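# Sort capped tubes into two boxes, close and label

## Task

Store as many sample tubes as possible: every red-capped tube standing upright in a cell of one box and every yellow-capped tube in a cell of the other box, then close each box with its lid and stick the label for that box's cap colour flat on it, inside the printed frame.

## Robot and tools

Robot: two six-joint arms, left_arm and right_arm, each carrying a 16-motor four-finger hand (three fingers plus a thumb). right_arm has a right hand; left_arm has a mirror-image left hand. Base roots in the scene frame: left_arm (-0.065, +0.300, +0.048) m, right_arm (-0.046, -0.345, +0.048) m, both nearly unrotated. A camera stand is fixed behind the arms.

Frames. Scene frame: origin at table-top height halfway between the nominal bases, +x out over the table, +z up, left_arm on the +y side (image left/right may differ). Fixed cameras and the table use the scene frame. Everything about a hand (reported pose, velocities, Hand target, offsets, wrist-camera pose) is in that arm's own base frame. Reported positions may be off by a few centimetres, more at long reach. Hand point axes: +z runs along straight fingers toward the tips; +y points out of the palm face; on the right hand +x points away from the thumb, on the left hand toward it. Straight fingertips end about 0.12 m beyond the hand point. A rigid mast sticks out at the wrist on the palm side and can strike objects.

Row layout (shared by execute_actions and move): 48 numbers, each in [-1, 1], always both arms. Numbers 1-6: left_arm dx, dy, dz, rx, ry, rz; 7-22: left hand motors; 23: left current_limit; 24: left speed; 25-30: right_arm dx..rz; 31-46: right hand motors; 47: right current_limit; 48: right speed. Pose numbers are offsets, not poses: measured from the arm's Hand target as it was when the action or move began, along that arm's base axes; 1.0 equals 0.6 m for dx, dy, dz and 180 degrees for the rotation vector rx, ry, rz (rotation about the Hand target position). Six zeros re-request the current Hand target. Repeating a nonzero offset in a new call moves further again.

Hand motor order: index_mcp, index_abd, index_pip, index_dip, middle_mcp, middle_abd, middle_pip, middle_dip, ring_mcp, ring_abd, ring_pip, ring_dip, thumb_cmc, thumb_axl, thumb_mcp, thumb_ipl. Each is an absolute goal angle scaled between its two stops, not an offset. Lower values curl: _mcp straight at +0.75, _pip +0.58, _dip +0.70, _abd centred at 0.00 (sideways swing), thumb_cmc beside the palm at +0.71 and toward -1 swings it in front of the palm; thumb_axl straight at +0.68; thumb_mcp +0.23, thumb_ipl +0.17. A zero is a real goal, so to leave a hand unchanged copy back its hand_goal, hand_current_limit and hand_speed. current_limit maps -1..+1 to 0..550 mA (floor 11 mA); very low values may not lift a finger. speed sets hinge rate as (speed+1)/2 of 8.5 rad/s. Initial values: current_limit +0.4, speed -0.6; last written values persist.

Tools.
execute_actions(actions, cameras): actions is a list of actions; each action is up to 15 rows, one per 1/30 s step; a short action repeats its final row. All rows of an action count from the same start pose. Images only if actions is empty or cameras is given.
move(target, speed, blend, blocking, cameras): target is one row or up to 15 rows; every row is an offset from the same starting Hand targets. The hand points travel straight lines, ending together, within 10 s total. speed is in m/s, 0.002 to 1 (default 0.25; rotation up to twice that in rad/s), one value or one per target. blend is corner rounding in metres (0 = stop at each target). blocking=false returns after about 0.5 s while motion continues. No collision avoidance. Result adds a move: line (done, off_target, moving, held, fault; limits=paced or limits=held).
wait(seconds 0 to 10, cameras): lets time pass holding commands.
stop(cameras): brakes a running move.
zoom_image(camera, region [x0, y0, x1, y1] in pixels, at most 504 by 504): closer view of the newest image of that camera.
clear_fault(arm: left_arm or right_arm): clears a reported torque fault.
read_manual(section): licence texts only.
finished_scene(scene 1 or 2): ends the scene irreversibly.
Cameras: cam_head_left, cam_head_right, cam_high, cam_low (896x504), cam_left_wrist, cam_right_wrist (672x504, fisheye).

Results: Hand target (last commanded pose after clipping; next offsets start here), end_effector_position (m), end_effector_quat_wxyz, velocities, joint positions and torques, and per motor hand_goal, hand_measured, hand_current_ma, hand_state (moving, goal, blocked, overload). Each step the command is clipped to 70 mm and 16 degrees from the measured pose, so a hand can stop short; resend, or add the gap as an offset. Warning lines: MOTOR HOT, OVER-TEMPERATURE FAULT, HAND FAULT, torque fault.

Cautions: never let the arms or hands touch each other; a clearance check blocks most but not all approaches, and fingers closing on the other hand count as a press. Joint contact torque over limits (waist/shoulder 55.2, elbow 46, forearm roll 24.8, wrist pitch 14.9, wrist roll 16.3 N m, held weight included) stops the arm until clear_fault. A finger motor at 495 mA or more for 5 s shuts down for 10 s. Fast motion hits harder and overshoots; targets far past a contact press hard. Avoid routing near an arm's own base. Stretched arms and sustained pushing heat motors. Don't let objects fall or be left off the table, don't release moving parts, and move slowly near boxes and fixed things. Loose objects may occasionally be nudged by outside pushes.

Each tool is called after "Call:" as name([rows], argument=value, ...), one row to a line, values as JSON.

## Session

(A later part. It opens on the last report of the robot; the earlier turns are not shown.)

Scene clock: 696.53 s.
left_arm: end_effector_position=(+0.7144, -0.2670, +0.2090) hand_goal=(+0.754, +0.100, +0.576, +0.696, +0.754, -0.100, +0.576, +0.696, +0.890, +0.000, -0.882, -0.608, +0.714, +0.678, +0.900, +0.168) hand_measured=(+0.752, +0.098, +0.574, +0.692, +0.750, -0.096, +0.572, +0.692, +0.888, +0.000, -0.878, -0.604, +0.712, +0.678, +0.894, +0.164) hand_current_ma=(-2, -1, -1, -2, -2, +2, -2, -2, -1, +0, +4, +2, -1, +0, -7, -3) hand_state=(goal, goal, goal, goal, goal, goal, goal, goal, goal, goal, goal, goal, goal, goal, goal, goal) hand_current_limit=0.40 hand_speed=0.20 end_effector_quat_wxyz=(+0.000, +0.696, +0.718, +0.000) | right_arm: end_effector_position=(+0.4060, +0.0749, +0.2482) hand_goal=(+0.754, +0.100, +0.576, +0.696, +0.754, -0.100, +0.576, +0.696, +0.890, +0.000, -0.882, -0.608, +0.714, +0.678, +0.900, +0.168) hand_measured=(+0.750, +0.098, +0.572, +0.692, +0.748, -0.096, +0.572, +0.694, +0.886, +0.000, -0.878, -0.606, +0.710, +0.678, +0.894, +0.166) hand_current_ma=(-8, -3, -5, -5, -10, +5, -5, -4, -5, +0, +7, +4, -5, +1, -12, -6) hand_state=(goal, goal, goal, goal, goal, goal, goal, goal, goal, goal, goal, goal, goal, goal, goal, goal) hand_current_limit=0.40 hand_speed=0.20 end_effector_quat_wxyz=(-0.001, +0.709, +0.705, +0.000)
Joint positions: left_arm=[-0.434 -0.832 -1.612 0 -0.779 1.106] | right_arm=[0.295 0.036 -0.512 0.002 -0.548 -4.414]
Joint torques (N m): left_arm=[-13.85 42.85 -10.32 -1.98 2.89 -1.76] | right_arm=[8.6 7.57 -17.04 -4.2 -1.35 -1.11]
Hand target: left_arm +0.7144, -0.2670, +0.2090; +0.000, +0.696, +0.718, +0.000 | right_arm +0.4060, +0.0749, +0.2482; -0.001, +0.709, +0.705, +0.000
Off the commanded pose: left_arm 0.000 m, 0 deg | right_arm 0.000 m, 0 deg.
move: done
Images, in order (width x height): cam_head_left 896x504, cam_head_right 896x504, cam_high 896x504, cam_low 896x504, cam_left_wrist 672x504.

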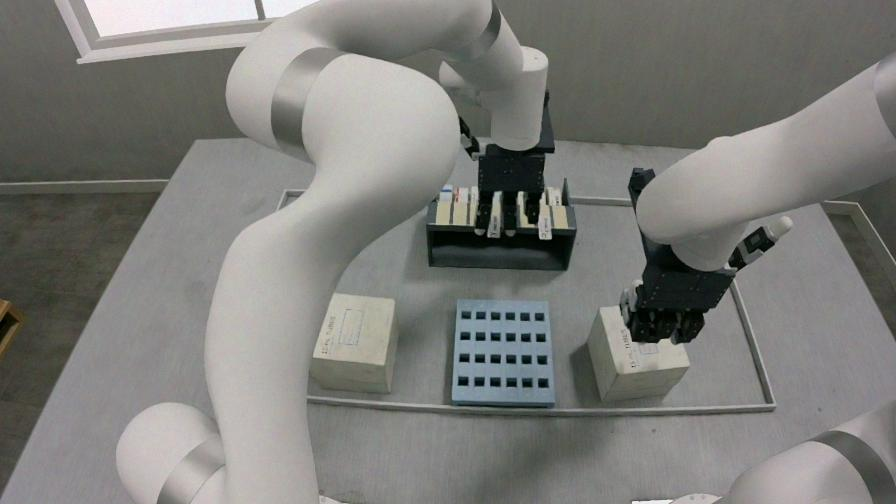

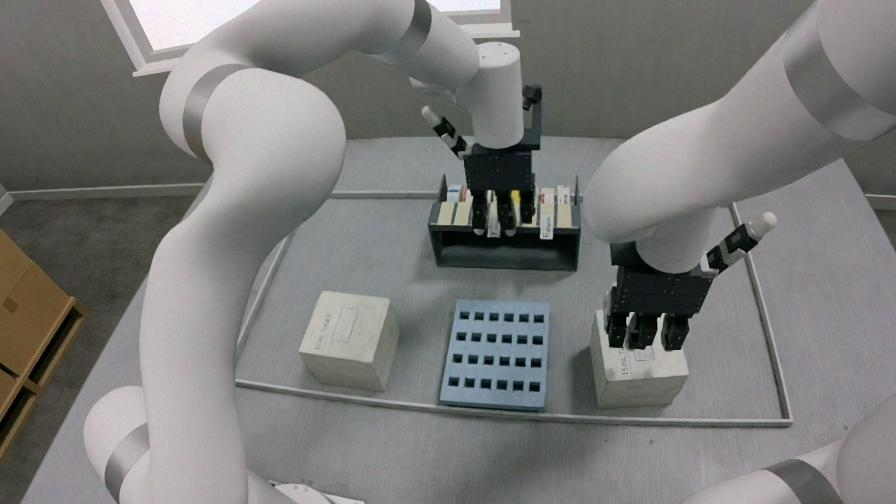

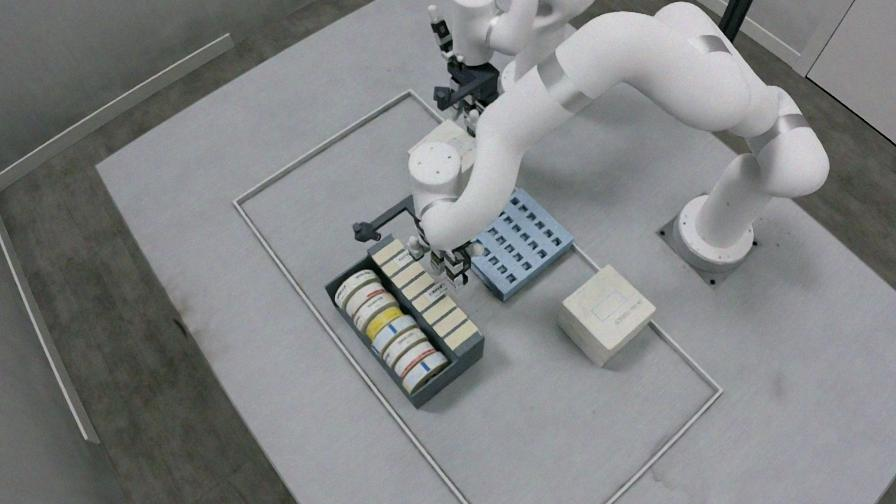

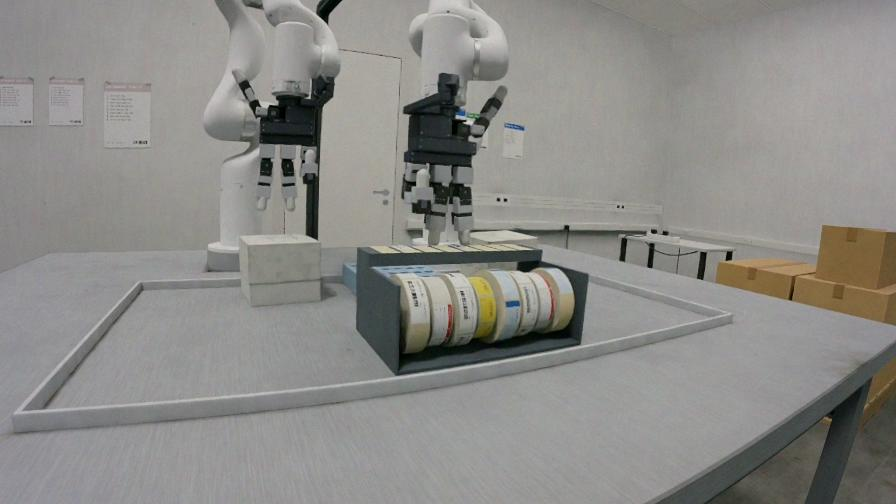

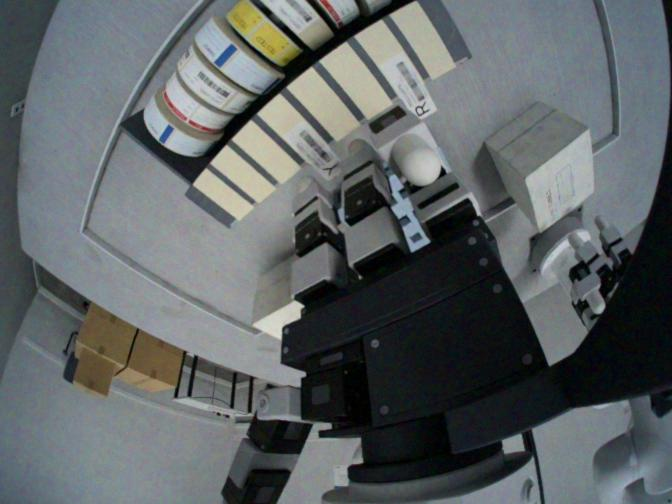

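Call:
move(target=[0.0067,0.0033,-0.0067,0,0,0,0.754,0.1,0.576,0.696,0.754,-0.1,0.576,0.696,0.89,0,-0.883,-0.609,0.714,0.678,0.9,0.168,0.4,0.2,0,0,0,0,0,0,0.754,0.1,0.576,0.696,0.754,-0.1,0.576,0.696,0.89,0,-0.883,-0.609,0.714,0.678,0.9,0.168,0.4,0.2], speed=0.05, cameras=["cam_head_left","cam_head_right","cam_low","cam_left_wrist"])

Call:
zoom_image(camera="cam_head_left", region=[470, 205, 520, 245])

Call:
zoom_image(camera="cam_head_right", region=[470, 205, 520, 245])

Call:
zoom_image(camera="cam_low", region=[410, 215, 480, 260])

Call:
zoom_image(camera="cam_left_wrist", region=[280, 110, 400, 210])

Scene clock: 704.60 s.
left_arm: end_effector_position=(+0.7184, -0.2650, +0.2050) hand_goal=(+0.754, +0.100, +0.576, +0.696, +0.754, -0.100, +0.576, +0.696, +0.890, +0.000, -0.882, -0.608, +0.714, +0.678, +0.900, +0.168) hand_measured=(+0.752, +0.098, +0.574, +0.692, +0.750, -0.096, +0.572, +0.692, +0.888, +0.000, -0.878, -0.604, +0.712, +0.678, +0.894, +0.164) hand_current_ma=(-2, -1, -1, -2, -2, +2, -2, -2, -1, +0, +4, +2, -1, +0, -7, -3) hand_state=(goal, goal, goal, goal, goal, goal, goal, goal, goal, goal, goal, goal, goal, goal, goal, goal) hand_current_limit=0.40 hand_speed=0.20 end_effector_quat_wxyz=(+0.000, +0.696, +0.718, +0.000) | right_arm: end_effector_position=(+0.4060, +0.0749, +0.2482) hand_goal=(+0.754, +0.100, +0.576, +0.696, +0.754, -0.100, +0.576, +0.696, +0.890, +0.000, -0.882, -0.608, +0.714, +0.678, +0.900, +0.168) hand_measured=(+0.750, +0.098, +0.572, +0.692, +0.748, -0.096, +0.572, +0.694, +0.886, +0.000, -0.878, -0.606, +0.710, +0.678, +0.894, +0.166) hand_current_ma=(-8, -3, -5, -5, -10, +5, -5, -4, -5, +0, +7, +4, -5, +1, -12, -6) hand_state=(goal, goal, goal, goal, goal, goal, goal, goal, goal, goal, goal, goal, goal, goal, goal, goal) hand_current_limit=0.40 hand_speed=0.20 end_effector_quat_wxyz=(-0.001, +0.709, +0.705, +0.000)
Joint positions: left_arm=[-0.429 -0.844 -1.622 0 -0.778 1.111] | right_arm=[0.295 0.036 -0.512 0.002 -0.548 -4.414]
Joint torques (N m): left_arm=[16.38 42.37 -18.18 0.37 2.91 1.68] | right_arm=[9.49 7.67 -17.62 -4.05 -1.29 -1.07]
Hand target: left_arm +0.7184, -0.2650, +0.2050; +0.000, +0.696, +0.718, +0.000 | right_arm +0.4060, +0.0749, +0.2482; -0.001, +0.709, +0.705, +0.000
Off the commanded pose: left_arm 0.000 m, 0 deg | right_arm 0.000 m, 0 deg.
move: done
Images, in order (width x height): cam_head_left 896x504, cam_head_right 896x504, cam_low 896x504, cam_left_wrist 672x504.

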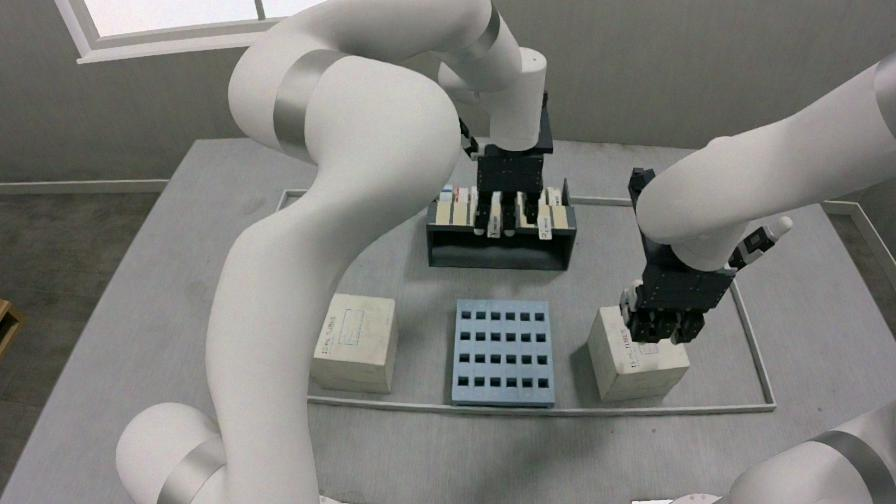

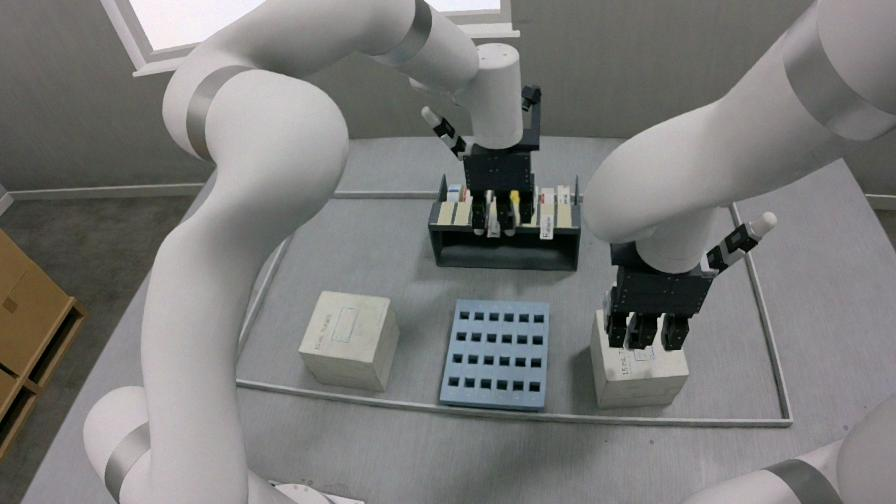

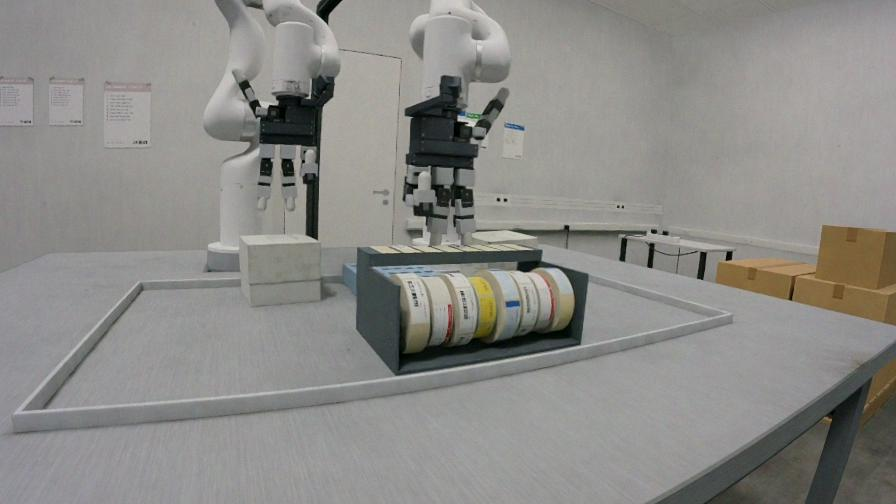

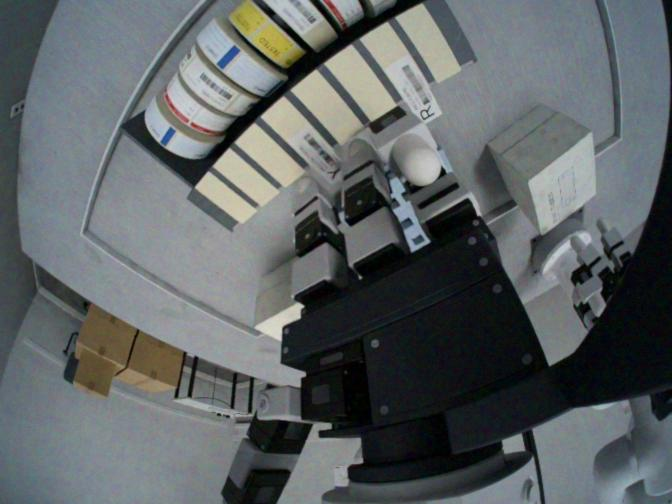

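Scaled by 10.080 from the camera's 896x504 image, which has a finer 1280x720 frame.

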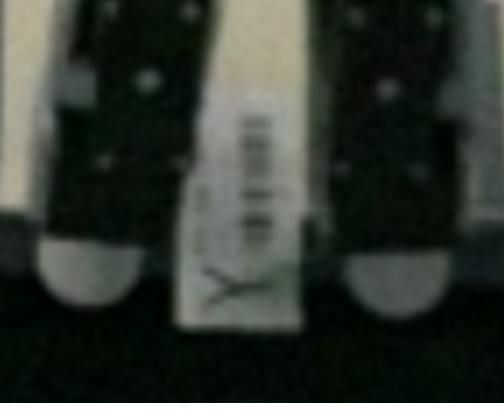

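Scaled by 10.080 from the camera's 896x504 image, which has a finer 1280x720 frame.

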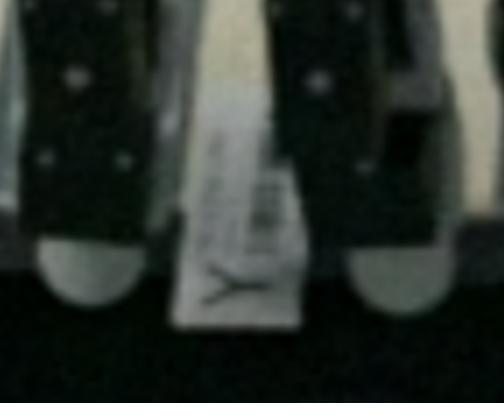

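Scaled by 7.200 from the camera's 896x504 image, which has a finer 1280x720 frame.

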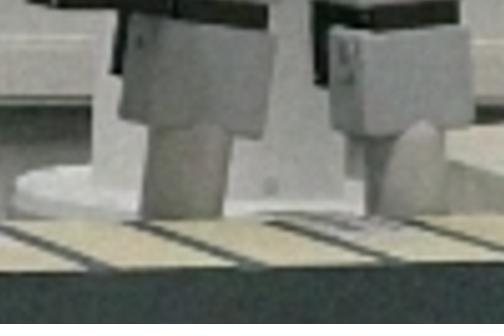

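Scaled by 4.200 from the camera's 672x504 image, which has a finer 960x720 frame.

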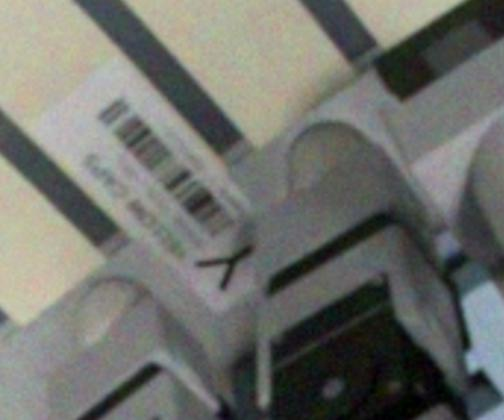

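Call:
move(target=[0,0,0,0,0,0,0.754,-0.12,0.576,0.696,0.754,0.12,0.576,0.696,0.89,0,-0.883,-0.609,0.714,0.678,0.9,0.168,0.4,-0.95,0,0,0,0,0,0,0.754,0.1,0.576,0.696,0.754,-0.1,0.576,0.696,0.89,0,-0.883,-0.609,0.714,0.678,0.9,0.168,0.4,0.2], speed=0.05, cameras=["cam_head_left","cam_head_right","cam_low","cam_left_wrist"])

Call:
zoom_image(camera="cam_head_left", region=[470, 205, 520, 245])

Call:
zoom_image(camera="cam_head_right", region=[470, 205, 520, 245])

Call:
zoom_image(camera="cam_left_wrist", region=[280, 110, 400, 210])

Scene clock: 708.20 s.
left_arm: end_effector_position=(+0.7184, -0.2650, +0.2050) hand_goal=(+0.754, -0.120, +0.576, +0.696, +0.754, +0.120, +0.576, +0.696, +0.890, +0.000, -0.882, -0.608, +0.714, +0.678, +0.900, +0.168) hand_measured=(+0.760, -0.088, +0.578, +0.696, +0.760, +0.084, +0.578, +0.696, +0.888, +0.000, -0.878, -0.604, +0.712, +0.678, +0.894, +0.164) hand_current_ma=(+5, +46, +2, +0, +5, -51, +2, +0, -1, +0, +4, +2, -1, +0, -7, -3) hand_state=(goal, blocked, goal, goal, goal, blocked, goal, goal, goal, goal, goal, goal, goal, goal, goal, goal) hand_current_limit=0.40 hand_speed=-0.95 end_effector_quat_wxyz=(+0.000, +0.696, +0.718, +0.000) | right_arm: end_effector_position=(+0.4060, +0.0749, +0.2482) hand_goal=(+0.754, +0.100, +0.576, +0.696, +0.754, -0.100, +0.576, +0.696, +0.890, +0.000, -0.882, -0.608, +0.714, +0.678, +0.900, +0.168) hand_measured=(+0.750, +0.098, +0.572, +0.692, +0.748, -0.096, +0.572, +0.694, +0.886, +0.000, -0.878, -0.606, +0.710, +0.678, +0.894, +0.166) hand_current_ma=(-8, -3, -5, -5, -10, +5, -5, -4, -5, +0, +7, +4, -5, +1, -12, -6) hand_state=(goal, goal, goal, goal, goal, goal, goal, goal, goal, goal, goal, goal, goal, goal, goal, goal) hand_current_limit=0.40 hand_speed=0.20 end_effector_quat_wxyz=(-0.001, +0.709, +0.705, +0.000)
Joint positions: left_arm=[-0.429 -0.844 -1.622 0 -0.778 1.111] | right_arm=[0.295 0.036 -0.512 0.002 -0.548 -4.414]
Joint torques (N m): left_arm=[15.85 42.88 -17.87 1.64 2.91 1.74] | right_arm=[8.12 7.95 -17.64 -4.16 -1.29 -1.1]
Hand target: left_arm +0.7184, -0.2650, +0.2050; +0.000, +0.696, +0.718, +0.000 | right_arm +0.4060, +0.0749, +0.2482; -0.001, +0.709, +0.705, +0.000
Off the commanded pose: left_arm 0.000 m, 0 deg | right_arm 0.000 m, 0 deg.
move: done
Images, in order (width x height): cam_head_left 896x504, cam_head_right 896x504, cam_low 896x504, cam_left_wrist 672x504.

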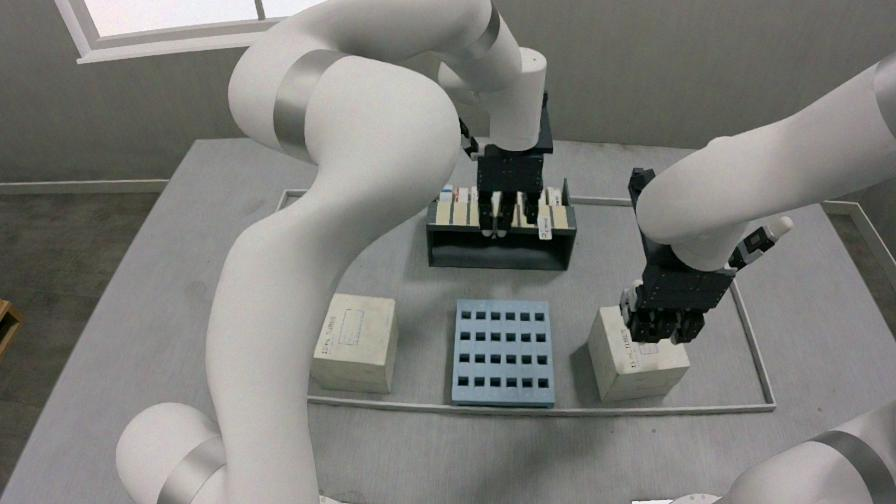

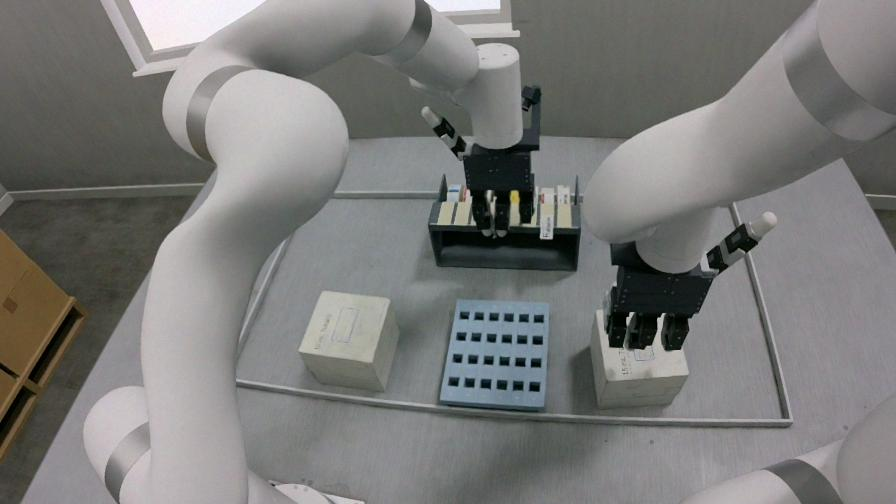

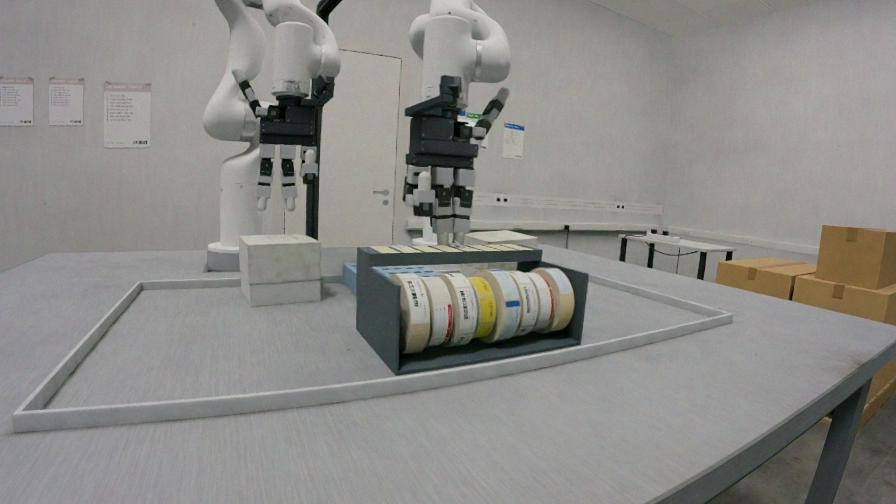

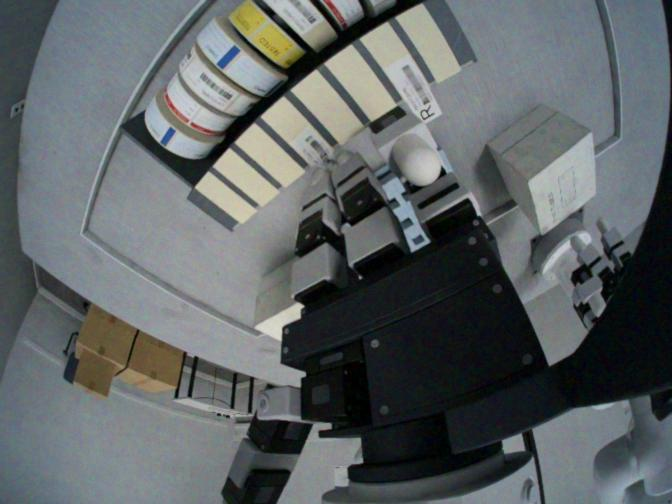

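Scaled by 10.080 from the camera's 896x504 image, which has a finer 1280x720 frame.

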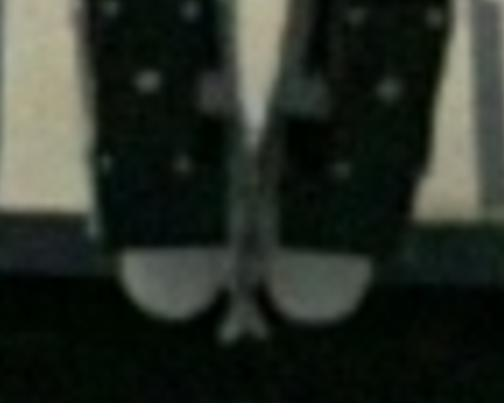

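Scaled by 10.080 from the camera's 896x504 image, which has a finer 1280x720 frame.

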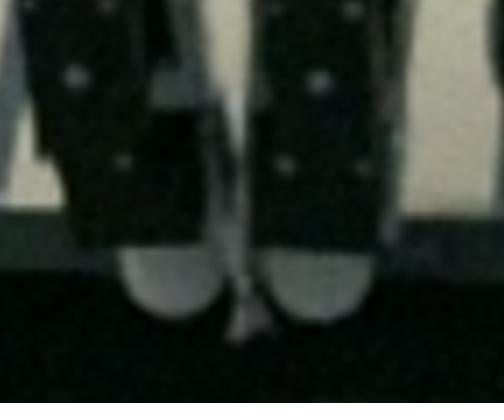

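Scaled by 4.200 from the camera's 672x504 image, which has a finer 960x720 frame.

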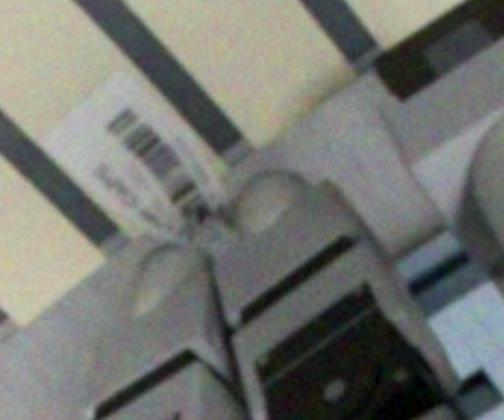

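Call:
move([
  [0,0,0,0,0,0,0.754,-0.06,0.576,0.696,0.754,0.06,0.576,0.696,0.89,0,-0.883,-0.609,0.714,0.678,0.9,0.168,0.4,-0.95,0,0,0,0,0,0,0.754,0.1,0.576,0.696,0.754,-0.1,0.576,0.696,0.89,0,-0.883,-0.609,0.714,0.678,0.9,0.168,0.4,0.2],
  [0,0,0.0333,0,0,0,0.754,-0.06,0.576,0.696,0.754,0.06,0.576,0.696,0.89,0,-0.883,-0.609,0.714,0.678,0.9,0.168,0.4,-0.95,0,0,0,0,0,0,0.754,0.1,0.576,0.696,0.754,-0.1,0.576,0.696,0.89,0,-0.883,-0.609,0.714,0.678,0.9,0.168,0.4,0.2],
], speed=0.05, cameras=["cam_head_left","cam_head_right","cam_low","cam_high","cam_left_wrist"])

Call:
zoom_image(camera="cam_head_left", region=[470, 195, 520, 245])

Call:
zoom_image(camera="cam_low", region=[410, 205, 490, 260])

Call:
zoom_image(camera="cam_high", region=[420, 235, 480, 295])

Call:
zoom_image(camera="cam_left_wrist", region=[280, 110, 400, 210])

Scene clock: 713.47 s.
left_arm: end_effector_position=(+0.7184, -0.2650, +0.2250) hand_goal=(+0.754, -0.060, +0.576, +0.696, +0.754, +0.060, +0.576, +0.696, +0.890, +0.000, -0.882, -0.608, +0.714, +0.678, +0.900, +0.168) hand_measured=(+0.756, -0.058, +0.578, +0.696, +0.756, +0.058, +0.578, +0.696, +0.888, +0.000, -0.878, -0.604, +0.712, +0.678, +0.894, +0.164) hand_current_ma=(+1, +0, +1, +0, +1, +0, +2, +0, -1, +0, +4, +2, -1, +0, -7, -3) hand_state=(goal, goal, goal, goal, goal, goal, goal, goal, goal, goal, goal, goal, goal, goal, goal, goal) hand_current_limit=0.40 hand_speed=-0.95 end_effector_quat_wxyz=(+0.000, +0.696, +0.718, +0.000) | right_arm: end_effector_position=(+0.4060, +0.0749, +0.2482) hand_goal=(+0.754, +0.100, +0.576, +0.696, +0.754, -0.100, +0.576, +0.696, +0.890, +0.000, -0.882, -0.608, +0.714, +0.678, +0.900, +0.168) hand_measured=(+0.750, +0.098, +0.572, +0.692, +0.748, -0.096, +0.572, +0.694, +0.886, +0.000, -0.878, -0.606, +0.710, +0.678, +0.894, +0.166) hand_current_ma=(-8, -3, -5, -5, -10, +5, -5, -4, -5, +0, +7, +4, -5, +1, -12, -6) hand_state=(goal, goal, goal, goal, goal, goal, goal, goal, goal, goal, goal, goal, goal, goal, goal, goal) hand_current_limit=0.40 hand_speed=0.20 end_effector_quat_wxyz=(-0.001, +0.709, +0.705, +0.000)
Joint positions: left_arm=[-0.429 -0.821 -1.631 0 -0.81 1.111] | right_arm=[0.295 0.036 -0.512 0.002 -0.548 -4.414]
Joint torques (N m): left_arm=[15.57 60.93 -18.24 2.92 -2.66 1.51] | right_arm=[8.23 7.9 -18.3 -3.91 -1.34 -1.06]
Hand target: left_arm +0.7184, -0.2650, +0.2250; +0.000, +0.696, +0.718, +0.000 | right_arm +0.4060, +0.0749, +0.2482; -0.001, +0.709, +0.705, +0.000
Off the commanded pose: left_arm 0.000 m, 0 deg | right_arm 0.000 m, 0 deg.
move: done
Images, in order (width x height): cam_head_left 896x504, cam_head_right 896x504, cam_high 896x504, cam_low 896x504, cam_left_wrist 672x504.

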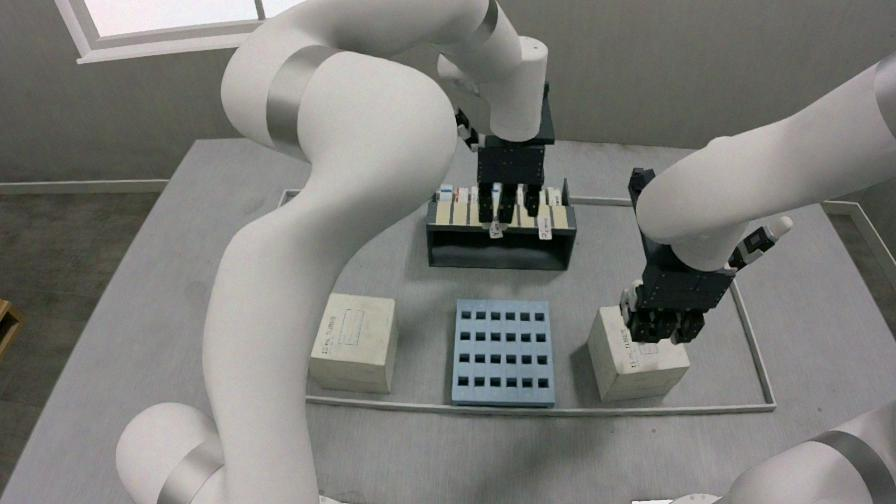

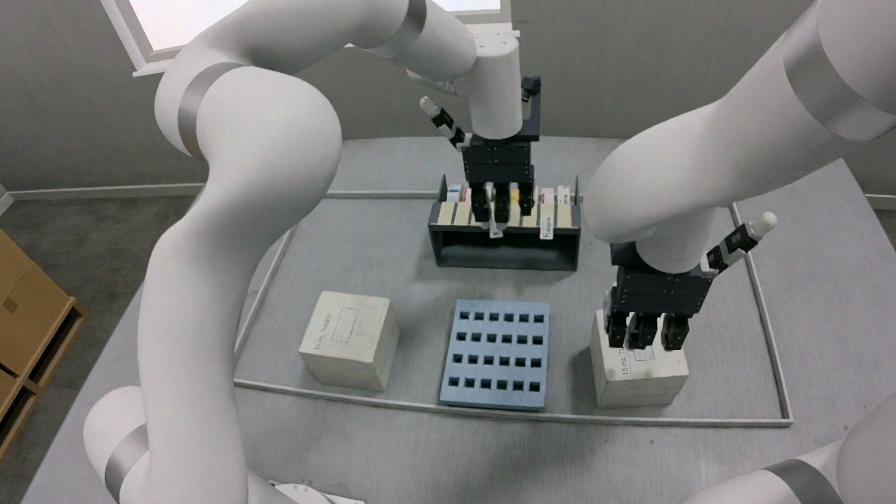

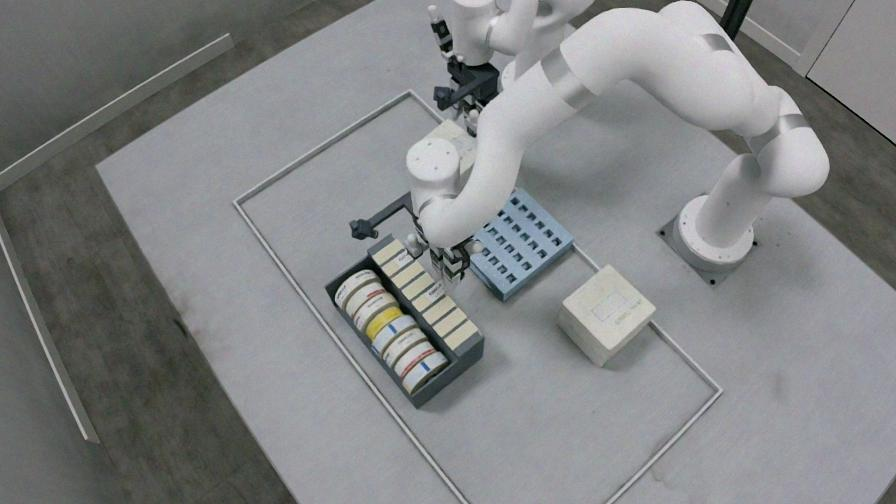

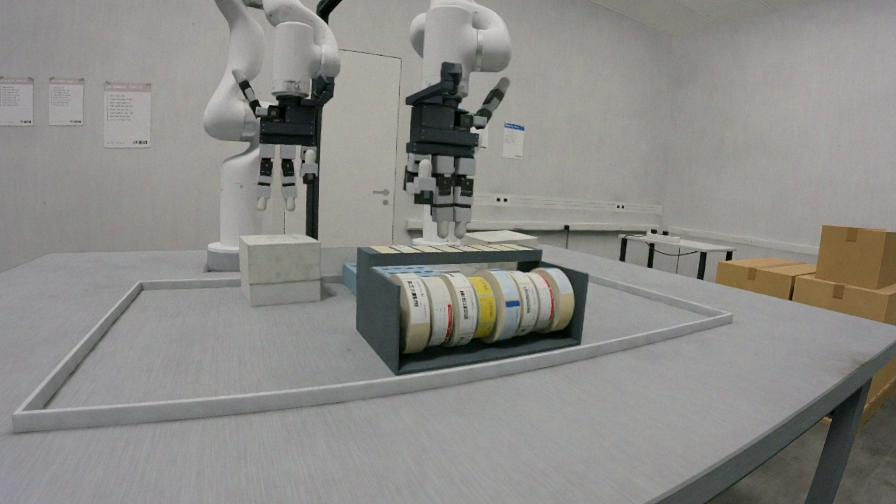

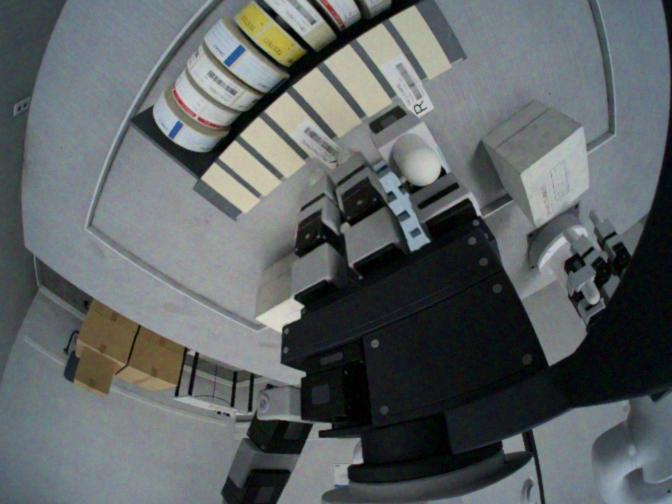

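Scaled by 10.080 from the camera's 896x504 image, which has a finer 1280x720 frame.

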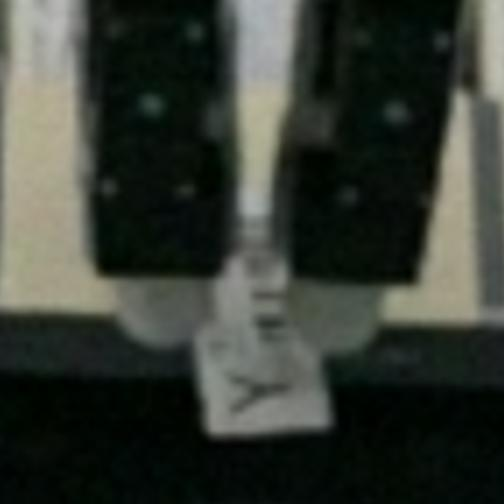

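Scaled by 6.300 from the camera's 896x504 image, which has a finer 1280x720 frame.

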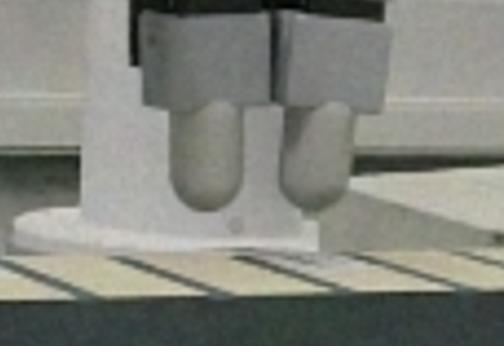

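Scaled by 8.400 from the camera's 896x504 image, which has a finer 1280x720 frame.

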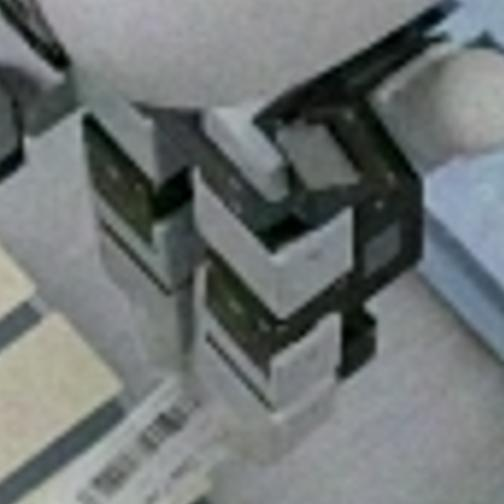

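Scaled by 4.200 from the camera's 672x504 image, which has a finer 960x720 frame.

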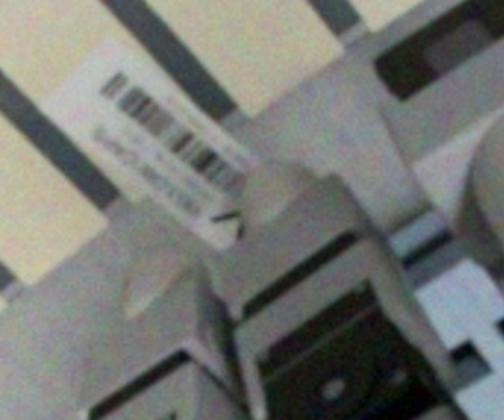

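Call:
move([
  [0,0.0117,0,0,0,0.0444,0.754,0.1,0.576,0.696,0.754,-0.1,0.576,0.696,0.89,0,-0.883,-0.609,0.714,0.678,0.9,0.168,0.4,-0.4,0,0,0,0,0,0,0.754,0.1,0.576,0.696,0.754,-0.1,0.576,0.696,0.89,0,-0.883,-0.609,0.714,0.678,0.9,0.168,0.4,0.2],
  [0,0.0117,-0.0333,0,0,0.0444,0.754,0.1,0.576,0.696,0.754,-0.1,0.576,0.696,0.89,0,-0.883,-0.609,0.714,0.678,0.9,0.168,0.4,-0.4,0,0,0,0,0,0,0.754,0.1,0.576,0.696,0.754,-0.1,0.576,0.696,0.89,0,-0.883,-0.609,0.714,0.678,0.9,0.168,0.4,0.2],
], speed=[0.1, 0.06], cameras=["cam_head_left","cam_head_right","cam_low","cam_left_wrist"])

Call:
zoom_image(camera="cam_head_left", region=[470, 195, 520, 245])

Call:
zoom_image(camera="cam_head_right", region=[470, 195, 520, 245])

Call:
zoom_image(camera="cam_left_wrist", region=[280, 110, 400, 210])

Scene clock: 737.57 s.
left_arm: end_effector_position=(+0.7184, -0.2580, +0.2050) hand_goal=(+0.754, +0.100, +0.576, +0.696, +0.754, -0.100, +0.576, +0.696, +0.890, +0.000, -0.882, -0.608, +0.714, +0.678, +0.900, +0.168) hand_measured=(+0.756, +0.096, +0.578, +0.696, +0.758, -0.096, +0.578, +0.696, +0.888, +0.000, -0.878, -0.604, +0.712, +0.678, +0.894, +0.164) hand_current_ma=(+1, -2, +1, +0, +3, +3, +2, +0, -1, +0, +4, +2, -1, +0, -7, -3) hand_state=(goal, goal, goal, goal, goal, goal, goal, goal, goal, goal, goal, goal, goal, goal, goal, goal) hand_current_limit=0.40 hand_speed=-0.40 end_effector_quat_wxyz=(+0.000, +0.645, +0.765, +0.000) | right_arm: end_effector_position=(+0.4060, +0.0749, +0.2482) hand_goal=(+0.754, +0.100, +0.576, +0.696, +0.754, -0.100, +0.576, +0.696, +0.890, +0.000, -0.882, -0.608, +0.714, +0.678, +0.900, +0.168) hand_measured=(+0.750, +0.098, +0.572, +0.692, +0.748, -0.096, +0.572, +0.694, +0.886, +0.000, -0.878, -0.606, +0.710, +0.678, +0.894, +0.166) hand_current_ma=(-8, -3, -5, -5, -10, +5, -5, -4, -5, +0, +7, +4, -5, +1, -12, -6) hand_state=(goal, goal, goal, goal, goal, goal, goal, goal, goal, goal, goal, goal, goal, goal, goal, goal) hand_current_limit=0.40 hand_speed=0.20 end_effector_quat_wxyz=(-0.001, +0.709, +0.705, +0.000)
Joint positions: left_arm=[-0.432 -0.859 -1.647 0 -0.788 0.968] | right_arm=[0.295 0.036 -0.512 0.002 -0.548 -4.414]
Joint torques (N m): left_arm=[-13.26 42.58 -10.25 3.99 3 -1.79] | right_arm=[8.54 7.78 -18.38 -3.41 -1.27 -1]
Hand target: left_arm +0.7184, -0.2580, +0.2050; +0.000, +0.645, +0.765, +0.000 | right_arm +0.4060, +0.0749, +0.2482; -0.001, +0.709, +0.705, +0.000
Off the commanded pose: left_arm 0.000 m, 0 deg | right_arm 0.000 m, 0 deg.
move: done
Images, in order (width x height): cam_head_left 896x504, cam_head_right 896x504, cam_low 896x504, cam_left_wrist 672x504.

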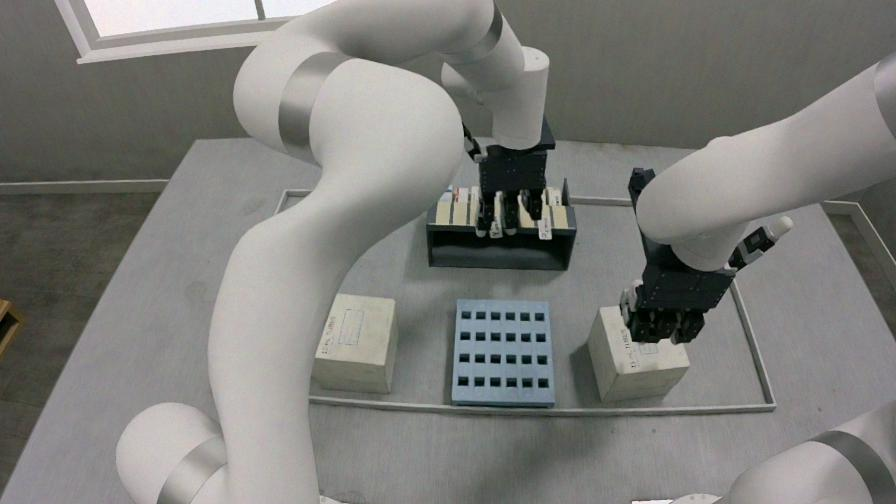

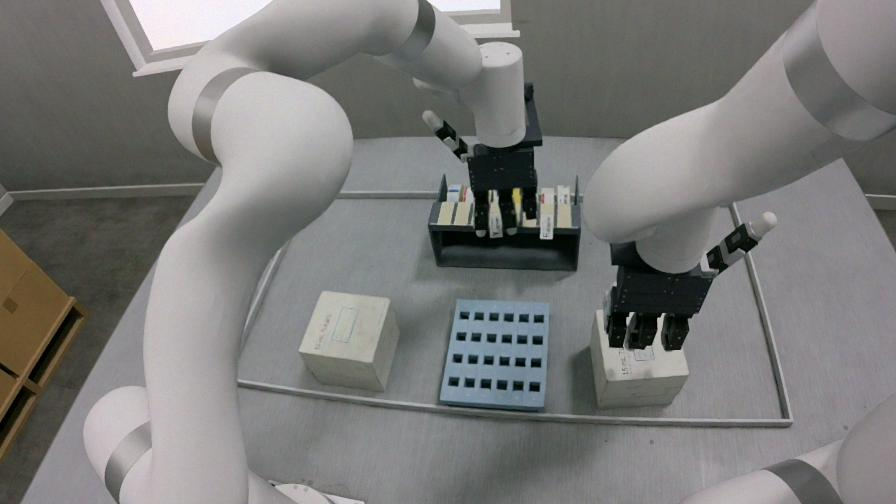

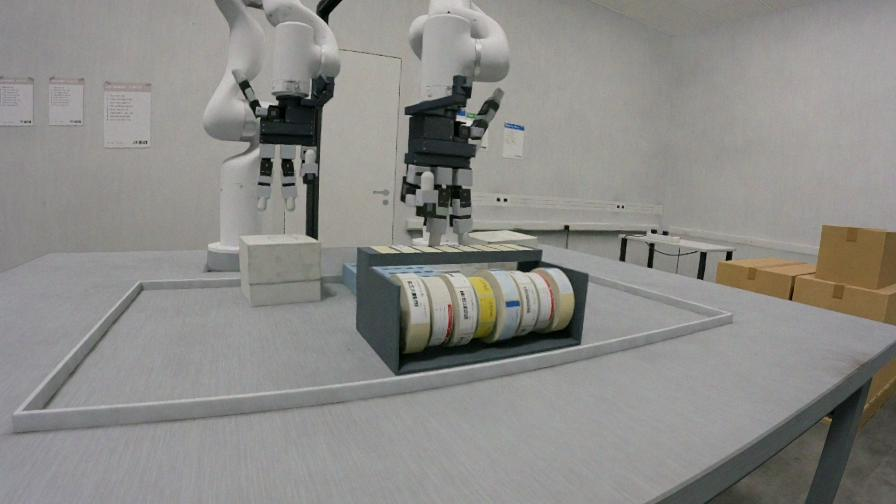

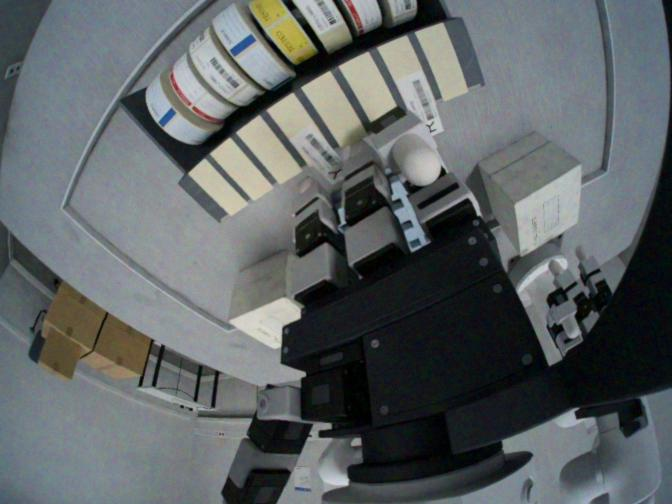

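Scaled by 10.080 from the camera's 896x504 image, which has a finer 1280x720 frame.

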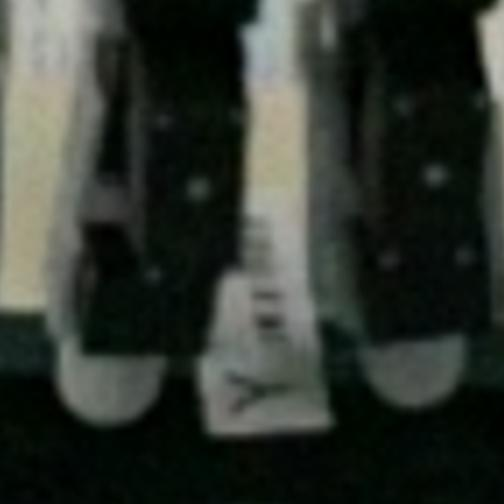

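Scaled by 10.080 from the camera's 896x504 image, which has a finer 1280x720 frame.

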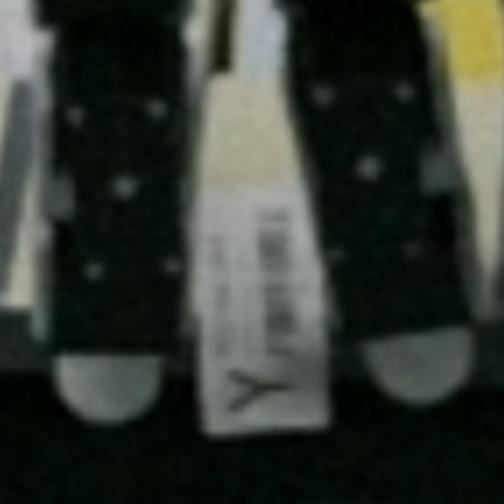

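Scaled by 4.200 from the camera's 672x504 image, which has a finer 960x720 frame.

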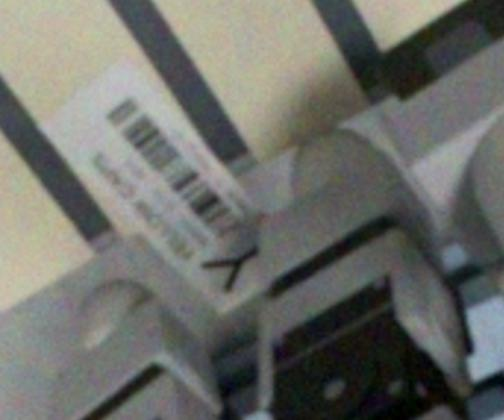

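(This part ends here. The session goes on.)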